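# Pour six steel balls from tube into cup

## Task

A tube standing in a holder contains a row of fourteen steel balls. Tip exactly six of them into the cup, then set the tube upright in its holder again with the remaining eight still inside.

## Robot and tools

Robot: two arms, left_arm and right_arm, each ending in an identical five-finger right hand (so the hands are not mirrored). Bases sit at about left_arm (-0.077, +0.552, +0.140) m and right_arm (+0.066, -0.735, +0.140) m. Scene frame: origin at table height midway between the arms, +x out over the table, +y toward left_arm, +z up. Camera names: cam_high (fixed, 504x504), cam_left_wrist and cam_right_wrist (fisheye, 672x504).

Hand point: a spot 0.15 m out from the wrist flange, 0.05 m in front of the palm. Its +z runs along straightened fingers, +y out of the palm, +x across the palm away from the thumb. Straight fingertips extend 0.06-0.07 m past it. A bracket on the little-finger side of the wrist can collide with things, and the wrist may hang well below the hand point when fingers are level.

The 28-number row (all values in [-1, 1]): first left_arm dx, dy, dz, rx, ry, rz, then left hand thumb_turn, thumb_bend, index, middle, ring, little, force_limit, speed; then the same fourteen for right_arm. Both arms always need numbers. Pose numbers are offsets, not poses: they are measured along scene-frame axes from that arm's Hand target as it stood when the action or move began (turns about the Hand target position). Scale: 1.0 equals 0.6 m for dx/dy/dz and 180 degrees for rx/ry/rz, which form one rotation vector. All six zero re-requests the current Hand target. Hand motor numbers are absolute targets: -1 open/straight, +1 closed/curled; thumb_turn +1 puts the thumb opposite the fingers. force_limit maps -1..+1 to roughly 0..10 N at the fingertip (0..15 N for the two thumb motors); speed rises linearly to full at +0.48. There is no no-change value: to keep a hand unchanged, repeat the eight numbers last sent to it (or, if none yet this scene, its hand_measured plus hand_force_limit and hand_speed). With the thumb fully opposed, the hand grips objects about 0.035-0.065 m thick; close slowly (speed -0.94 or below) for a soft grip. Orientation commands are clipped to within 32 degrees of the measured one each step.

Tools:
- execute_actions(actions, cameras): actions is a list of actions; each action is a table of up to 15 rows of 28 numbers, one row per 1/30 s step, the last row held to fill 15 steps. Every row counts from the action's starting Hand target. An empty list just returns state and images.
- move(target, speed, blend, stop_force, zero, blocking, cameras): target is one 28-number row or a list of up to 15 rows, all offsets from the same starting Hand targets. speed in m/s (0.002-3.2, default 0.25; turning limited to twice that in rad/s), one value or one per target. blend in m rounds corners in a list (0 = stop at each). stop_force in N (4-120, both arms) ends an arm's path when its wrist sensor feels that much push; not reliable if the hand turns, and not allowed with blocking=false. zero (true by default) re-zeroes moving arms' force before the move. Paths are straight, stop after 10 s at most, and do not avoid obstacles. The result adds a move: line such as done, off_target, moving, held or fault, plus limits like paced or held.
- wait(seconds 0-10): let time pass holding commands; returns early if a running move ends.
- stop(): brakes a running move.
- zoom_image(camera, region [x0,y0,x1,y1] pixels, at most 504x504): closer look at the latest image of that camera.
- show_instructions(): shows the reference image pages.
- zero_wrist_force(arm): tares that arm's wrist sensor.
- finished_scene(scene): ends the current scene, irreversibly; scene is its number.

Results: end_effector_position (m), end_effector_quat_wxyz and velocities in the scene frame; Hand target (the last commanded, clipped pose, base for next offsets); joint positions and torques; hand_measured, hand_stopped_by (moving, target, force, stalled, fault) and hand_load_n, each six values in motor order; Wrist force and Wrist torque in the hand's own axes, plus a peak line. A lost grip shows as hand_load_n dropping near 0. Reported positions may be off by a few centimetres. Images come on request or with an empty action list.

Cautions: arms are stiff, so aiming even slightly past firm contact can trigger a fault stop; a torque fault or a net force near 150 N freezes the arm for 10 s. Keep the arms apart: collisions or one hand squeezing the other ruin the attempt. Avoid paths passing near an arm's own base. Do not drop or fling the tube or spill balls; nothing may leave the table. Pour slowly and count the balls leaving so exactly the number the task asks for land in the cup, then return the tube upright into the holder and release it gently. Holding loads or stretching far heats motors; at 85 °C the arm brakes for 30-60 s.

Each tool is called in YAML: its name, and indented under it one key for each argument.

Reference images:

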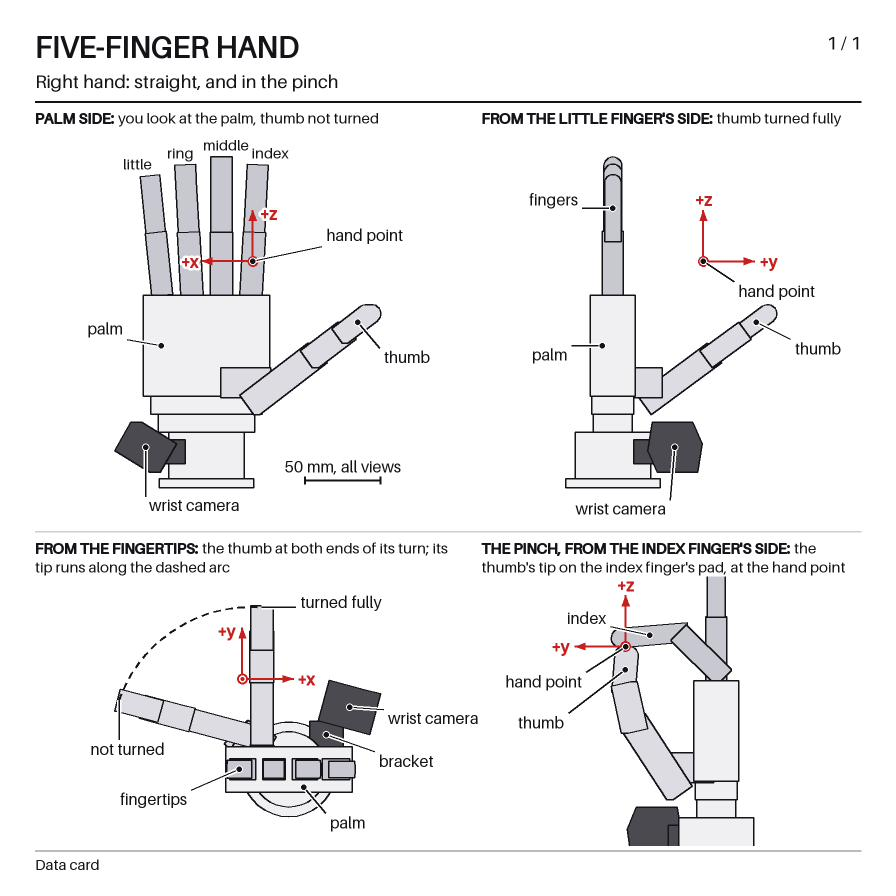

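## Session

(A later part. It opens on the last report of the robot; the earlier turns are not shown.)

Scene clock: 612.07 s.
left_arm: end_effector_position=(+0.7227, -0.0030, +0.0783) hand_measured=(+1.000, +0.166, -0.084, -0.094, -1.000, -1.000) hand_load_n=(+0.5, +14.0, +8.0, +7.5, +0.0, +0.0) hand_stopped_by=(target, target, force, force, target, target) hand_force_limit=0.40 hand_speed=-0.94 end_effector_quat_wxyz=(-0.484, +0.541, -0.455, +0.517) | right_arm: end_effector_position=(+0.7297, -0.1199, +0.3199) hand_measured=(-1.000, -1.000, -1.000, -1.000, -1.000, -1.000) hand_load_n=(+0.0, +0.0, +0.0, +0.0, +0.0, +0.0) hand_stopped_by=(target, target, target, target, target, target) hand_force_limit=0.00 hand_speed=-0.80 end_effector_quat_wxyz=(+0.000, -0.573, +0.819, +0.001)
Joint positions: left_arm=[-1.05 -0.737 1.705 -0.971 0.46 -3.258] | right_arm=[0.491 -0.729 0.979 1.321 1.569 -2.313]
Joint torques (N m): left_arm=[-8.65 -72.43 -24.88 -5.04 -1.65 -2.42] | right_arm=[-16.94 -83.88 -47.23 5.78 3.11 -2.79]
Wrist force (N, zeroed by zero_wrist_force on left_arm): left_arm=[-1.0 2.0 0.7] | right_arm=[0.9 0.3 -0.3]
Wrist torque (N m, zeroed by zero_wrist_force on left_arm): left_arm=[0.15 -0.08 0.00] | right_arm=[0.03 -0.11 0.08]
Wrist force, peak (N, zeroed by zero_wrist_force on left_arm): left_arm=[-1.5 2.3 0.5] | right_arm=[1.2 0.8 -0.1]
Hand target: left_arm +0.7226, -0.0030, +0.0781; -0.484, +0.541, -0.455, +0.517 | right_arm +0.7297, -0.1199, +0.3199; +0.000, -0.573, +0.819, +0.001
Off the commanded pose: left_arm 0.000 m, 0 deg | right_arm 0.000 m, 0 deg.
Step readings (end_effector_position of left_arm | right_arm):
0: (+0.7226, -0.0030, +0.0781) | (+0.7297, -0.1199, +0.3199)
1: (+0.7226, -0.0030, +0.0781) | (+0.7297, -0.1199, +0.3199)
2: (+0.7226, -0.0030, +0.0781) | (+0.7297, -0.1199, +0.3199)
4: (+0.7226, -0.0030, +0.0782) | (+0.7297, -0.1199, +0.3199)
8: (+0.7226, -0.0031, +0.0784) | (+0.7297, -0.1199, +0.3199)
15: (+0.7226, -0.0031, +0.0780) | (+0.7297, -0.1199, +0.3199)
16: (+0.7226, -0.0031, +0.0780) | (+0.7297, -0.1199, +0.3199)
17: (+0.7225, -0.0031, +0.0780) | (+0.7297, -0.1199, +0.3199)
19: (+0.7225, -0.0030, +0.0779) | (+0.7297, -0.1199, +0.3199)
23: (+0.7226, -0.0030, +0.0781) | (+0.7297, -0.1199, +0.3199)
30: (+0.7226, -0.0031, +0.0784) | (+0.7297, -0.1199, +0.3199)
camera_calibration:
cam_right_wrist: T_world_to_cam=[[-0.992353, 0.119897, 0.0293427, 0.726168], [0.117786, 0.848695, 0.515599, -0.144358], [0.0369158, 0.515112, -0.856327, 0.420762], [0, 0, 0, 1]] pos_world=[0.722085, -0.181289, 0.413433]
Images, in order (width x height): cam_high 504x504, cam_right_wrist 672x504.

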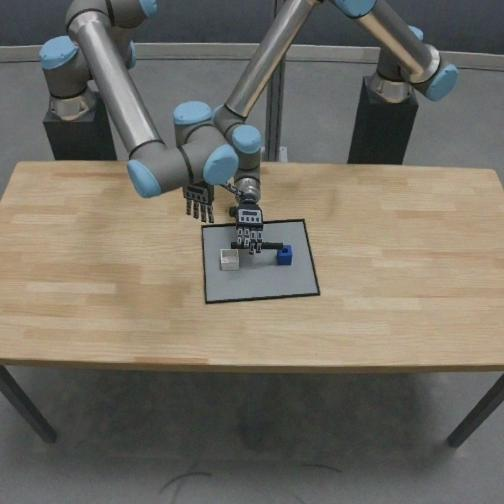

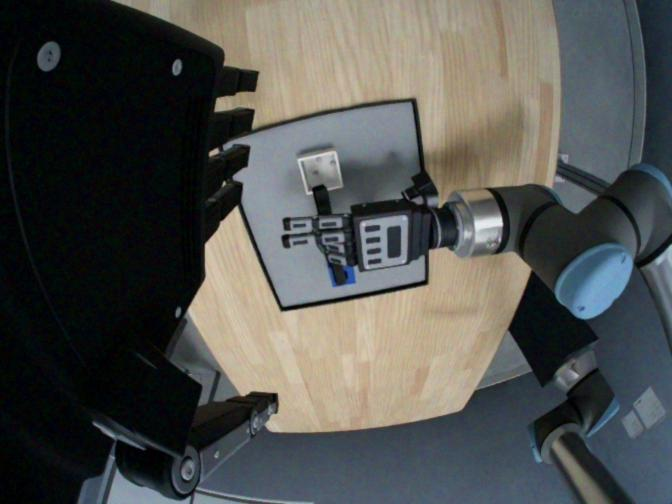

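execute_actions:
  actions:
    - [[0,0,0,0.0033,0.0002,0,1,0.17,0.4,0.45,-1,-1,0.4,-0.94,0,0,0,0,0,0,-1,-1,-1,-1,-1,-1,0,-0.8],[0,0,0,0.0125,0.0007,0,1,0.17,0.4,0.45,-1,-1,0.4,-0.94,0,0,0,0,0,0,-1,-1,-1,-1,-1,-1,0,-0.8],[0,0,0,0.025,0.0013,0,1,0.17,0.4,0.45,-1,-1,0.4,-0.94,0,0,0,0,0,0,-1,-1,-1,-1,-1,-1,0,-0.8],[0,0,0,0.0374,0.002,0,1,0.17,0.4,0.45,-1,-1,0.4,-0.94,0,0,0,0,0,0,-1,-1,-1,-1,-1,-1,0,-0.8],[0,0,0,0.0466,0.0024,0,1,0.17,0.4,0.45,-1,-1,0.4,-0.94,0,0,0,0,0,0,-1,-1,-1,-1,-1,-1,0,-0.8],[0,0,0,0.0499,0.0026,0,1,0.17,0.4,0.45,-1,-1,0.4,-0.94,0,0,0,0,0,0,-1,-1,-1,-1,-1,-1,0,-0.8]]
    - [[0,0,0,0,0,0,1,0.17,0.4,0.45,-1,-1,0.4,-0.94,0,0,0,0,0,0,-1,-1,-1,-1,-1,-1,0,-0.8],[0,0,0,0,0,0,1,0.17,0.4,0.45,-1,-1,0.4,-0.94,0,0,0,0,0,0,-1,-1,-1,-1,-1,-1,0,-0.8],[0,0,0,0,0,0,1,0.17,0.4,0.45,-1,-1,0.4,-0.94,0,0,0,0,0,0,-1,-1,-1,-1,-1,-1,0,-0.8],[0,0,0,0,0,0,1,0.17,0.4,0.45,-1,-1,0.4,-0.94,0,0,0,0,0,0,-1,-1,-1,-1,-1,-1,0,-0.8],[0,0,0,0,0,0,1,0.17,0.4,0.45,-1,-1,0.4,-0.94,0,0,0,0,0,0,-1,-1,-1,-1,-1,-1,0,-0.8],[0,0,0,0,0,0,1,0.17,0.4,0.45,-1,-1,0.4,-0.94,0,0,0,0,0,0,-1,-1,-1,-1,-1,-1,0,-0.8],[0,0,0,0,0,0,1,0.17,0.4,0.45,-1,-1,0.4,-0.94,0,0,0,0,0,0,-1,-1,-1,-1,-1,-1,0,-0.8],[0,0,0,0,0,0,1,0.17,0.4,0.45,-1,-1,0.4,-0.94,0,0,0,0,0,0,-1,-1,-1,-1,-1,-1,0,-0.8],[0,0,0,-0.0033,-0.0002,0,1,0.17,0.4,0.45,-1,-1,0.4,-0.94,0,0,0,0,0,0,-1,-1,-1,-1,-1,-1,0,-0.8],[0,0,0,-0.0125,-0.0007,0,1,0.17,0.4,0.45,-1,-1,0.4,-0.94,0,0,0,0,0,0,-1,-1,-1,-1,-1,-1,0,-0.8],[0,0,0,-0.025,-0.0013,0,1,0.17,0.4,0.45,-1,-1,0.4,-0.94,0,0,0,0,0,0,-1,-1,-1,-1,-1,-1,0,-0.8],[0,0,0,-0.0374,-0.002,0,1,0.17,0.4,0.45,-1,-1,0.4,-0.94,0,0,0,0,0,0,-1,-1,-1,-1,-1,-1,0,-0.8],[0,0,0,-0.0466,-0.0024,0,1,0.17,0.4,0.45,-1,-1,0.4,-0.94,0,0,0,0,0,0,-1,-1,-1,-1,-1,-1,0,-0.8]]
    - [[0,0,0,-0.0033,-0.0002,0,1,0.17,0.4,0.45,-1,-1,0.4,-0.94,0,0,0,0,0,0,-1,-1,-1,-1,-1,-1,0,-0.8]]
  cameras: ["cam_high", "cam_right_wrist"]

zoom_image:
  camera: "cam_right_wrist"
  region: [290, 140, 350, 200]

zoom_image:
  camera: "cam_high"
  region: [215, 235, 265, 285]

Scene clock: 626.57 s.
left_arm: end_effector_position=(+0.7226, -0.0030, +0.0782) hand_measured=(+1.000, +0.166, -0.084, -0.094, -1.000, -1.000) hand_load_n=(+0.0, +14.0, +8.5, +7.5, +0.0, +0.0) hand_stopped_by=(target, target, force, force, target, target) hand_force_limit=0.40 hand_speed=-0.94 end_effector_quat_wxyz=(-0.484, +0.541, -0.455, +0.517) | right_arm: end_effector_position=(+0.7297, -0.1199, +0.3199) hand_measured=(-1.000, -1.000, -1.000, -1.000, -1.000, -1.000) hand_load_n=(+0.0, +0.0, +0.0, +0.0, +0.0, +0.0) hand_stopped_by=(target, target, target, target, target, target) hand_force_limit=0.00 hand_speed=-0.80 end_effector_quat_wxyz=(+0.000, -0.573, +0.819, +0.001)
Joint positions: left_arm=[-1.05 -0.737 1.705 -0.971 0.46 -3.258] | right_arm=[0.491 -0.729 0.979 1.321 1.569 -2.313]
Joint torques (N m): left_arm=[-9.7 -73.42 -35.69 -5.04 -1.67 -3.15] | right_arm=[-17.51 -89.31 -42.25 4.02 3.02 -2.84]
Wrist force (N, zeroed by zero_wrist_force on left_arm): left_arm=[-1.3 1.8 0.6] | right_arm=[0.7 0.0 -0.1]
Wrist torque (N m, zeroed by zero_wrist_force on left_arm): left_arm=[0.12 -0.05 -0.07] | right_arm=[-0.02 -0.08 0.05]
Wrist force, peak (N, zeroed by zero_wrist_force on left_arm): left_arm=[-2.6 2.0 0.6] | right_arm=[1.3 0.5 -0.1]
Hand target: left_arm +0.7226, -0.0030, +0.0781; -0.484, +0.541, -0.455, +0.517 | right_arm +0.7297, -0.1199, +0.3199; +0.000, -0.573, +0.819, +0.001
Off the commanded pose: left_arm 0.000 m, 0 deg | right_arm 0.000 m, 0 deg.
Step readings (end_effector_position of left_arm | right_arm):
0: (+0.7226, -0.0030, +0.0781) | (+0.7297, -0.1199, +0.3199)
1: (+0.7226, -0.0030, +0.0781) | (+0.7297, -0.1199, +0.3199)
2: (+0.7226, -0.0029, +0.0781) | (+0.7297, -0.1199, +0.3199)
4: (+0.7226, -0.0029, +0.0781) | (+0.7297, -0.1199, +0.3199)
8: (+0.7226, -0.0031, +0.0784) | (+0.7297, -0.1199, +0.3199)
15: (+0.7226, -0.0031, +0.0780) | (+0.7297, -0.1199, +0.3199)
16: (+0.7225, -0.0031, +0.0780) | (+0.7297, -0.1199, +0.3199)
17: (+0.7225, -0.0030, +0.0779) | (+0.7297, -0.1199, +0.3199)
19: (+0.7225, -0.0030, +0.0779) | (+0.7297, -0.1199, +0.3199)
23: (+0.7226, -0.0030, +0.0780) | (+0.7297, -0.1199, +0.3199)
30: (+0.7226, -0.0032, +0.0784) | (+0.7297, -0.1199, +0.3199)
31: (+0.7227, -0.0032, +0.0784) | (+0.7297, -0.1199, +0.3199)
32: (+0.7227, -0.0031, +0.0784) | (+0.7297, -0.1199, +0.3199)
34: (+0.7226, -0.0029, +0.0781) | (+0.7297, -0.1199, +0.3199)
38: (+0.7227, -0.0029, +0.0782) | (+0.7297, -0.1199, +0.3199)
45: (+0.7227, -0.0030, +0.0782) | (+0.7297, -0.1199, +0.3199)
camera_calibration:
cam_right_wrist: T_world_to_cam=[[-0.992353, 0.119897, 0.0293427, 0.726168], [0.117786, 0.848695, 0.515599, -0.144358], [0.0369158, 0.515112, -0.856327, 0.420762], [0, 0, 0, 1]] pos_world=[0.722085, -0.181289, 0.413433]
Images, in order (width x height): cam_high 504x504, cam_right_wrist 672x504.

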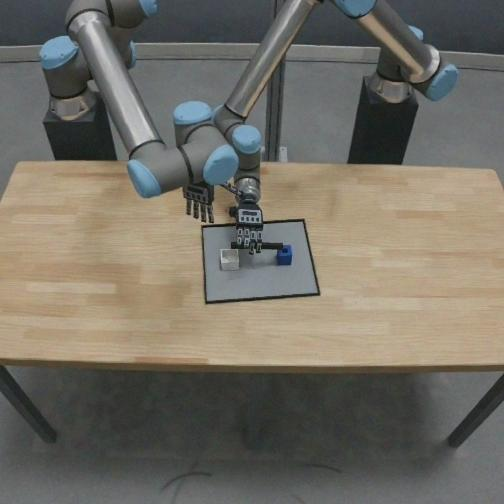

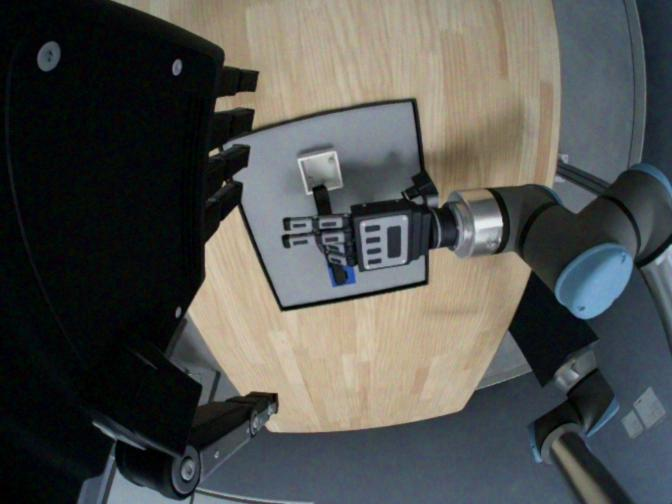

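Scaled by 8.400 from the camera's 672x504 image, which has a finer 960x720 frame.

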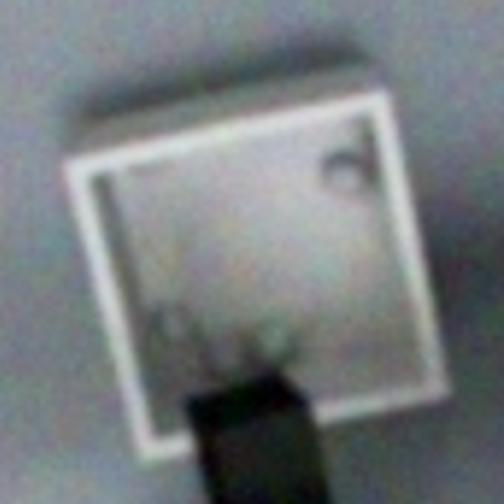

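Scaled by 10.080 from the camera's 504x504 image, which has a finer 720x720 frame.

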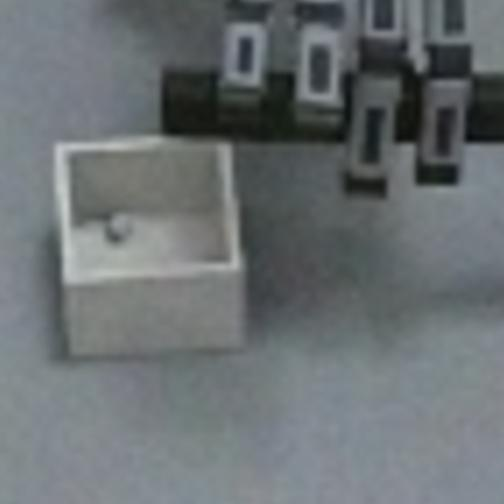

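move:
  target:
    - [0,0.0833,0.01,0,0,0,1,0.17,0.4,0.45,-1,-1,0.4,-0.94,0,0,0,0,0,0,-1,-1,-1,-1,-1,-1,0,-0.8]
  speed: 0.08
  cameras: ["cam_high", "cam_right_wrist"]

zoom_image:
  camera: "cam_right_wrist"
  region: [290, 140, 350, 200]

zoom_image:
  camera: "cam_high"
  region: [215, 235, 265, 285]

Scene clock: 635.43 s.
left_arm: end_effector_position=(+0.7227, +0.0470, +0.0843) hand_measured=(+1.000, +0.166, -0.084, -0.094, -1.000, -1.000) hand_load_n=(+0.0, +14.5, +8.5, +7.5, +0.0, +0.0) hand_stopped_by=(target, target, force, force, target, target) hand_force_limit=0.40 hand_speed=-0.94 end_effector_quat_wxyz=(-0.483, +0.541, -0.455, +0.517) | right_arm: end_effector_position=(+0.7297, -0.1199, +0.3199) hand_measured=(-1.000, -1.000, -1.000, -1.000, -1.000, -1.000) hand_load_n=(+0.0, +0.0, +0.0, +0.0, +0.0, +0.0) hand_stopped_by=(target, target, target, target, target, target) hand_force_limit=0.00 hand_speed=-0.80 end_effector_quat_wxyz=(+0.000, -0.573, +0.819, +0.001)
Joint positions: left_arm=[-1.016 -0.779 1.788 -1.012 0.494 -3.259] | right_arm=[0.491 -0.729 0.979 1.321 1.569 -2.313]
Joint torques (N m): left_arm=[-9.15 -69.07 -38.18 3.42 -1.32 3.06] | right_arm=[-16.15 -91.23 -39.36 3.37 2.93 -2.7]
Wrist force (N, zeroed by zero_wrist_force on left_arm): left_arm=[-1.5 1.8 0.4] | right_arm=[0.7 0.2 0.2]
Wrist torque (N m, zeroed by zero_wrist_force on left_arm): left_arm=[0.12 0.02 -0.01] | right_arm=[0.00 -0.10 0.06]
Wrist force, peak (N, zeroed by zero_wrist_force on left_arm): left_arm=[-2.9 1.2 0.5] | right_arm=[1.3 0.5 0.1]
Hand target: left_arm +0.7226, +0.0470, +0.0841; -0.484, +0.541, -0.455, +0.517 | right_arm +0.7297, -0.1199, +0.3199; +0.000, -0.573, +0.819, +0.001
Off the commanded pose: left_arm 0.000 m, 0 deg | right_arm 0.000 m, 0 deg.
move: done
camera_calibration:
cam_right_wrist: T_world_to_cam=[[-0.992353, 0.119895, 0.0293414, 0.726168], [0.117783, 0.848696, 0.515599, -0.144356], [0.0369158, 0.515112, -0.856327, 0.420762], [0, 0, 0, 1]] pos_world=[0.722085, -0.181289, 0.413433]
Images, in order (width x height): cam_high 504x504, cam_right_wrist 672x504.

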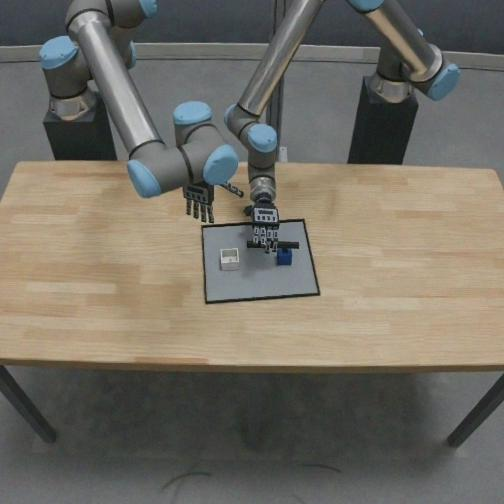

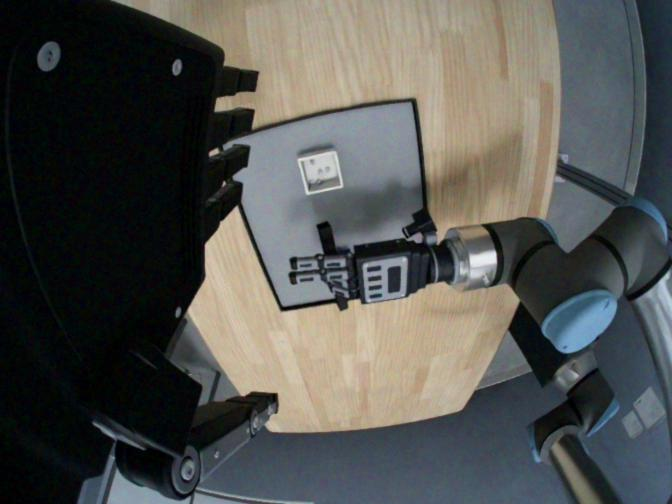

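Scaled by 8.400 from the camera's 672x504 image, which has a finer 960x720 frame.

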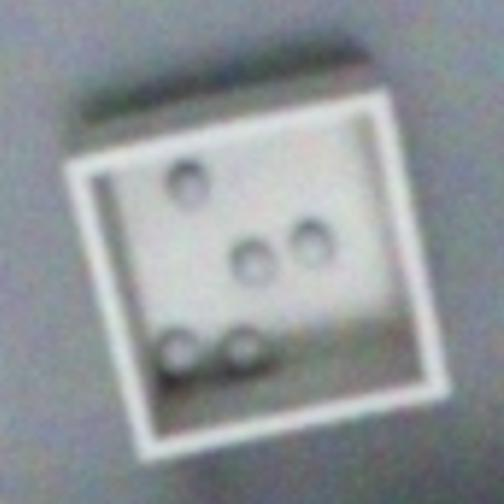

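Scaled by 10.080 from the camera's 504x504 image, which has a finer 720x720 frame.

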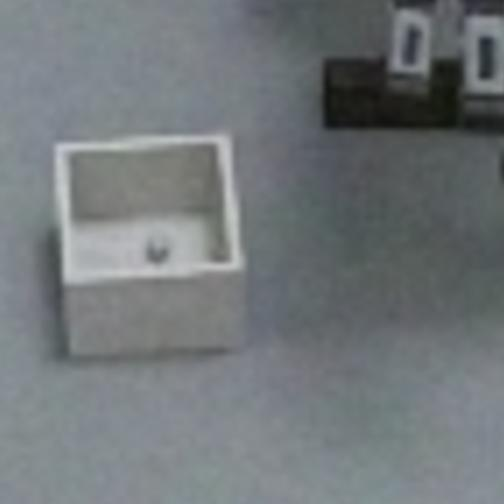

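move:
  target:
    - [0,-0.0833,-0.01,0,0,0,1,0.17,0.4,0.45,-1,-1,0.4,-0.94,0,0,0,0,0,0,-1,-1,-1,-1,-1,-1,0,-0.8]
  speed: 0.08

execute_actions:
  actions:
    - [[0,0,0,0.0033,0.0002,0,1,0.17,0.4,0.45,-1,-1,0.4,-0.94,0,0,0,0,0,0,-1,-1,-1,-1,-1,-1,0,-0.8],[0,0,0,0.0125,0.0007,0,1,0.17,0.4,0.45,-1,-1,0.4,-0.94,0,0,0,0,0,0,-1,-1,-1,-1,-1,-1,0,-0.8],[0,0,0,0.025,0.0013,0,1,0.17,0.4,0.45,-1,-1,0.4,-0.94,0,0,0,0,0,0,-1,-1,-1,-1,-1,-1,0,-0.8],[0,0,0,0.0374,0.002,0,1,0.17,0.4,0.45,-1,-1,0.4,-0.94,0,0,0,0,0,0,-1,-1,-1,-1,-1,-1,0,-0.8],[0,0,0,0.0466,0.0024,0,1,0.17,0.4,0.45,-1,-1,0.4,-0.94,0,0,0,0,0,0,-1,-1,-1,-1,-1,-1,0,-0.8],[0,0,0,0.0499,0.0026,0,1,0.17,0.4,0.45,-1,-1,0.4,-0.94,0,0,0,0,0,0,-1,-1,-1,-1,-1,-1,0,-0.8]]
    - [[0,0,0,0,0,0,1,0.17,0.4,0.45,-1,-1,0.4,-0.94,0,0,0,0,0,0,-1,-1,-1,-1,-1,-1,0,-0.8],[0,0,0,0,0,0,1,0.17,0.4,0.45,-1,-1,0.4,-0.94,0,0,0,0,0,0,-1,-1,-1,-1,-1,-1,0,-0.8],[0,0,0,0,0,0,1,0.17,0.4,0.45,-1,-1,0.4,-0.94,0,0,0,0,0,0,-1,-1,-1,-1,-1,-1,0,-0.8],[0,0,0,0,0,0,1,0.17,0.4,0.45,-1,-1,0.4,-0.94,0,0,0,0,0,0,-1,-1,-1,-1,-1,-1,0,-0.8],[0,0,0,0,0,0,1,0.17,0.4,0.45,-1,-1,0.4,-0.94,0,0,0,0,0,0,-1,-1,-1,-1,-1,-1,0,-0.8],[0,0,0,0,0,0,1,0.17,0.4,0.45,-1,-1,0.4,-0.94,0,0,0,0,0,0,-1,-1,-1,-1,-1,-1,0,-0.8],[0,0,0,0,0,0,1,0.17,0.4,0.45,-1,-1,0.4,-0.94,0,0,0,0,0,0,-1,-1,-1,-1,-1,-1,0,-0.8],[0,0,0,0,0,0,1,0.17,0.4,0.45,-1,-1,0.4,-0.94,0,0,0,0,0,0,-1,-1,-1,-1,-1,-1,0,-0.8],[0,0,0,-0.0025,-0.0001,0,1,0.17,0.4,0.45,-1,-1,0.4,-0.94,0,0,0,0,0,0,-1,-1,-1,-1,-1,-1,0,-0.8],[0,0,0,-0.0094,-0.0005,0,1,0.17,0.4,0.45,-1,-1,0.4,-0.94,0,0,0,0,0,0,-1,-1,-1,-1,-1,-1,0,-0.8],[0,0,0,-0.0194,-0.001,0,1,0.17,0.4,0.45,-1,-1,0.4,-0.94,0,0,0,0,0,0,-1,-1,-1,-1,-1,-1,0,-0.8],[0,0,0,-0.0305,-0.0016,0,1,0.17,0.4,0.45,-1,-1,0.4,-0.94,0,0,0,0,0,0,-1,-1,-1,-1,-1,-1,0,-0.8],[0,0,0,-0.0406,-0.0021,0,1,0.17,0.4,0.45,-1,-1,0.4,-0.94,0,0,0,0,0,0,-1,-1,-1,-1,-1,-1,0,-0.8],[0,0,0,-0.0474,-0.0025,0,1,0.17,0.4,0.45,-1,-1,0.4,-0.94,0,0,0,0,0,0,-1,-1,-1,-1,-1,-1,0,-0.8],[0,0,0,-0.0499,-0.0026,0,1,0.17,0.4,0.45,-1,-1,0.4,-0.94,0,0,0,0,0,0,-1,-1,-1,-1,-1,-1,0,-0.8]]
  cameras: []

move:
  target:
    - [0,0.0833,0.01,0,0,0,1,0.17,0.4,0.45,-1,-1,0.4,-0.94,0,0,0,0,0,0,-1,-1,-1,-1,-1,-1,0,-0.8]
  speed: 0.08
  cameras: ["cam_high", "cam_right_wrist"]

zoom_image:
  camera: "cam_right_wrist"
  region: [290, 140, 350, 200]

zoom_image:
  camera: "cam_high"
  region: [215, 235, 265, 285]

Scene clock: 665.80 s.
left_arm: end_effector_position=(+0.7226, -0.0031, +0.0780) hand_measured=(+1.000, +0.166, -0.084, -0.094, -1.000, -1.000) hand_load_n=(+0.0, +14.5, +8.0, +7.5, +0.0, +0.5) hand_stopped_by=(target, target, force, force, target, target) hand_force_limit=0.40 hand_speed=-0.94 end_effector_quat_wxyz=(-0.484, +0.541, -0.455, +0.516) | right_arm: end_effector_position=(+0.7297, -0.1199, +0.3199) hand_measured=(-1.000, -1.000, -1.000, -1.000, -1.000, -1.000) hand_load_n=(+0.0, +0.0, +0.0, +0.0, +0.0, +0.5) hand_stopped_by=(target, target, target, target, target, target) hand_force_limit=0.00 hand_speed=-0.80 end_effector_quat_wxyz=(+0.000, -0.573, +0.819, +0.001)
Joint positions: left_arm=[-1.05 -0.737 1.705 -0.97 0.46 -3.258] | right_arm=[0.491 -0.729 0.979 1.321 1.569 -2.313]
Joint torques (N m): left_arm=[11.77 -106.48 -16.6 -5.46 0.56 -3.06] | right_arm=[-15.31 -94.88 -36.48 3.24 2.74 -2.63]
Wrist force (N, zeroed by zero_wrist_force on left_arm): left_arm=[-1.3 1.8 0.8] | right_arm=[0.9 0.5 -0.4]
Wrist torque (N m, zeroed by zero_wrist_force on left_arm): left_arm=[0.12 -0.04 -0.08] | right_arm=[0.08 -0.10 0.08]
Wrist force, peak (N, zeroed by zero_wrist_force on left_arm): left_arm=[-2.7 1.7 0.4] | right_arm=[1.1 0.5 -0.2]
Hand target: left_arm +0.7226, -0.0030, +0.0781; -0.484, +0.541, -0.455, +0.517 | right_arm +0.7297, -0.1199, +0.3199; +0.000, -0.573, +0.819, +0.001
Off the commanded pose: left_arm 0.000 m, 0 deg | right_arm 0.000 m, 0 deg.
move: done

Scene clock: 667.23 s.
left_arm: end_effector_position=(+0.7226, -0.0030, +0.0783) hand_measured=(+1.000, +0.166, -0.084, -0.094, -1.000, -1.000) hand_load_n=(+0.5, +14.5, +8.5, +7.5, +0.0, +0.0) hand_stopped_by=(target, target, force, force, target, target) hand_force_limit=0.40 hand_speed=-0.94 end_effector_quat_wxyz=(-0.485, +0.540, -0.455, +0.517) | right_arm: end_effector_position=(+0.7297, -0.1199, +0.3199) hand_measured=(-1.000, -1.000, -1.000, -1.000, -1.000, -1.000) hand_load_n=(+0.0, -0.5, +0.0, +0.0, +0.0, +0.0) hand_stopped_by=(target, target, target, target, target, target) hand_force_limit=0.00 hand_speed=-0.80 end_effector_quat_wxyz=(+0.000, -0.573, +0.819, +0.001)
Joint positions: left_arm=[-1.05 -0.737 1.706 -0.979 0.46 -3.251] | right_arm=[0.491 -0.729 0.979 1.321 1.569 -2.313]
Joint torques (N m): left_arm=[-9.61 -74.76 -39.76 -4.24 -1.72 -4.56] | right_arm=[-16.05 -95.3 -35.09 3.17 2.69 -2.67]
Wrist force (N, zeroed by zero_wrist_force on left_arm): left_arm=[-1.3 1.5 0.4] | right_arm=[0.9 0.2 0.1]
Wrist torque (N m, zeroed by zero_wrist_force on left_arm): left_arm=[0.10 -0.03 0.03] | right_arm=[0.00 -0.11 0.07]
Wrist force, peak (N, zeroed by zero_wrist_force on left_arm): left_arm=[-2.2 1.5 0.5] | right_arm=[1.1 0.4 -0.1]
Hand target: left_arm +0.7226, -0.0030, +0.0781; -0.484, +0.541, -0.455, +0.517 | right_arm +0.7297, -0.1199, +0.3199; +0.000, -0.573, +0.819, +0.001
Off the commanded pose: left_arm 0.000 m, 0 deg | right_arm 0.000 m, 0 deg.
Step readings (end_effector_position of left_arm | right_arm):
0: (+0.7226, -0.0031, +0.0780) | (+0.7297, -0.1199, +0.3199)
1: (+0.7226, -0.0030, +0.0780) | (+0.7297, -0.1199, +0.3199)
2: (+0.7226, -0.0030, +0.0780) | (+0.7297, -0.1199, +0.3199)
4: (+0.7226, -0.0029, +0.0782) | (+0.7297, -0.1199, +0.3199)
8: (+0.7226, -0.0030, +0.0785) | (+0.7297, -0.1199, +0.3199)
15: (+0.7226, -0.0031, +0.0780) | (+0.7297, -0.1199, +0.3199)
16: (+0.7226, -0.0031, +0.0780) | (+0.7297, -0.1199, +0.3199)
17: (+0.7225, -0.0030, +0.0780) | (+0.7297, -0.1199, +0.3199)
19: (+0.7225, -0.0030, +0.0780) | (+0.7297, -0.1199, +0.3199)
23: (+0.7226, -0.0030, +0.0780) | (+0.7297, -0.1199, +0.3199)
30: (+0.7226, -0.0032, +0.0784) | (+0.7297, -0.1199, +0.3199)
No camera images: "cameras" was empty.

Scene clock: 668.17 s.
left_arm: end_effector_position=(+0.7227, +0.0470, +0.0843) hand_measured=(+1.000, +0.166, -0.084, -0.094, -1.000, -1.000) hand_load_n=(+0.0, +14.5, +8.0, +7.5, -0.5, +0.0) hand_stopped_by=(target, target, force, force, target, target) hand_force_limit=0.40 hand_speed=-0.94 end_effector_quat_wxyz=(-0.483, +0.541, -0.455, +0.517) | right_arm: end_effector_position=(+0.7297, -0.1199, +0.3199) hand_measured=(-1.000, -1.000, -1.000, -1.000, -1.000, -1.000) hand_load_n=(+0.0, +0.0, +0.0, +0.0, +0.0, +0.0) hand_stopped_by=(target, target, target, target, target, target) hand_force_limit=0.00 hand_speed=-0.80 end_effector_quat_wxyz=(+0.000, -0.573, +0.819, +0.001)
Joint positions: left_arm=[-1.016 -0.779 1.788 -1.012 0.494 -3.259] | right_arm=[0.491 -0.729 0.979 1.321 1.569 -2.313]
Joint torques (N m): left_arm=[-14.49 -72.88 -36.75 2.39 -1.51 1.37] | right_arm=[-16.68 -96.5 -34.98 3.21 2.79 -2.8]
Wrist force (N, zeroed by zero_wrist_force on left_arm): left_arm=[-1.4 1.6 0.3] | right_arm=[0.8 0.4 -0.3]
Wrist torque (N m, zeroed by zero_wrist_force on left_arm): left_arm=[0.11 0.01 0.08] | right_arm=[0.05 -0.10 0.08]
Wrist force, peak (N, zeroed by zero_wrist_force on left_arm): left_arm=[-2.7 1.5 0.7] | right_arm=[1.0 0.5 -0.5]
Hand target: left_arm +0.7226, +0.0470, +0.0841; -0.484, +0.541, -0.455, +0.517 | right_arm +0.7297, -0.1199, +0.3199; +0.000, -0.573, +0.819, +0.001
Off the commanded pose: left_arm 0.000 m, 0 deg | right_arm 0.000 m, 0 deg.
move: done
camera_calibration:
cam_right_wrist: T_world_to_cam=[[-0.992353, 0.119895, 0.0293414, 0.726168], [0.117783, 0.848696, 0.515599, -0.144356], [0.0369158, 0.515112, -0.856327, 0.420762], [0, 0, 0, 1]] pos_world=[0.722085, -0.181289, 0.413433]
Images, in order (width x height): cam_high 504x504, cam_right_wrist 672x504.

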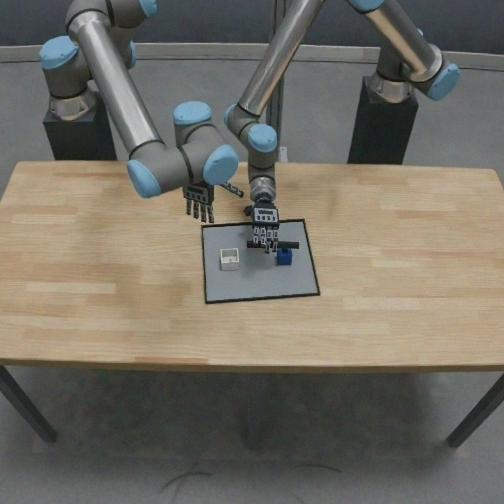

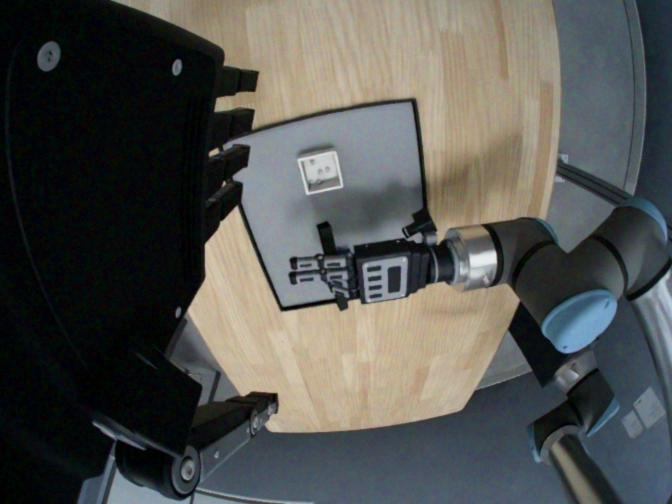

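Scaled by 8.400 from the camera's 672x504 image, which has a finer 960x720 frame.

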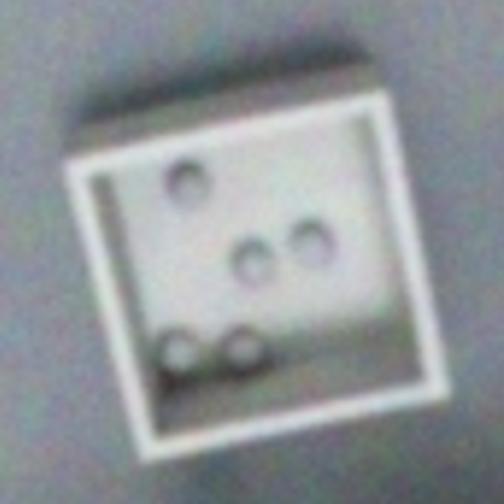

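Scaled by 10.080 from the camera's 504x504 image, which has a finer 720x720 frame.

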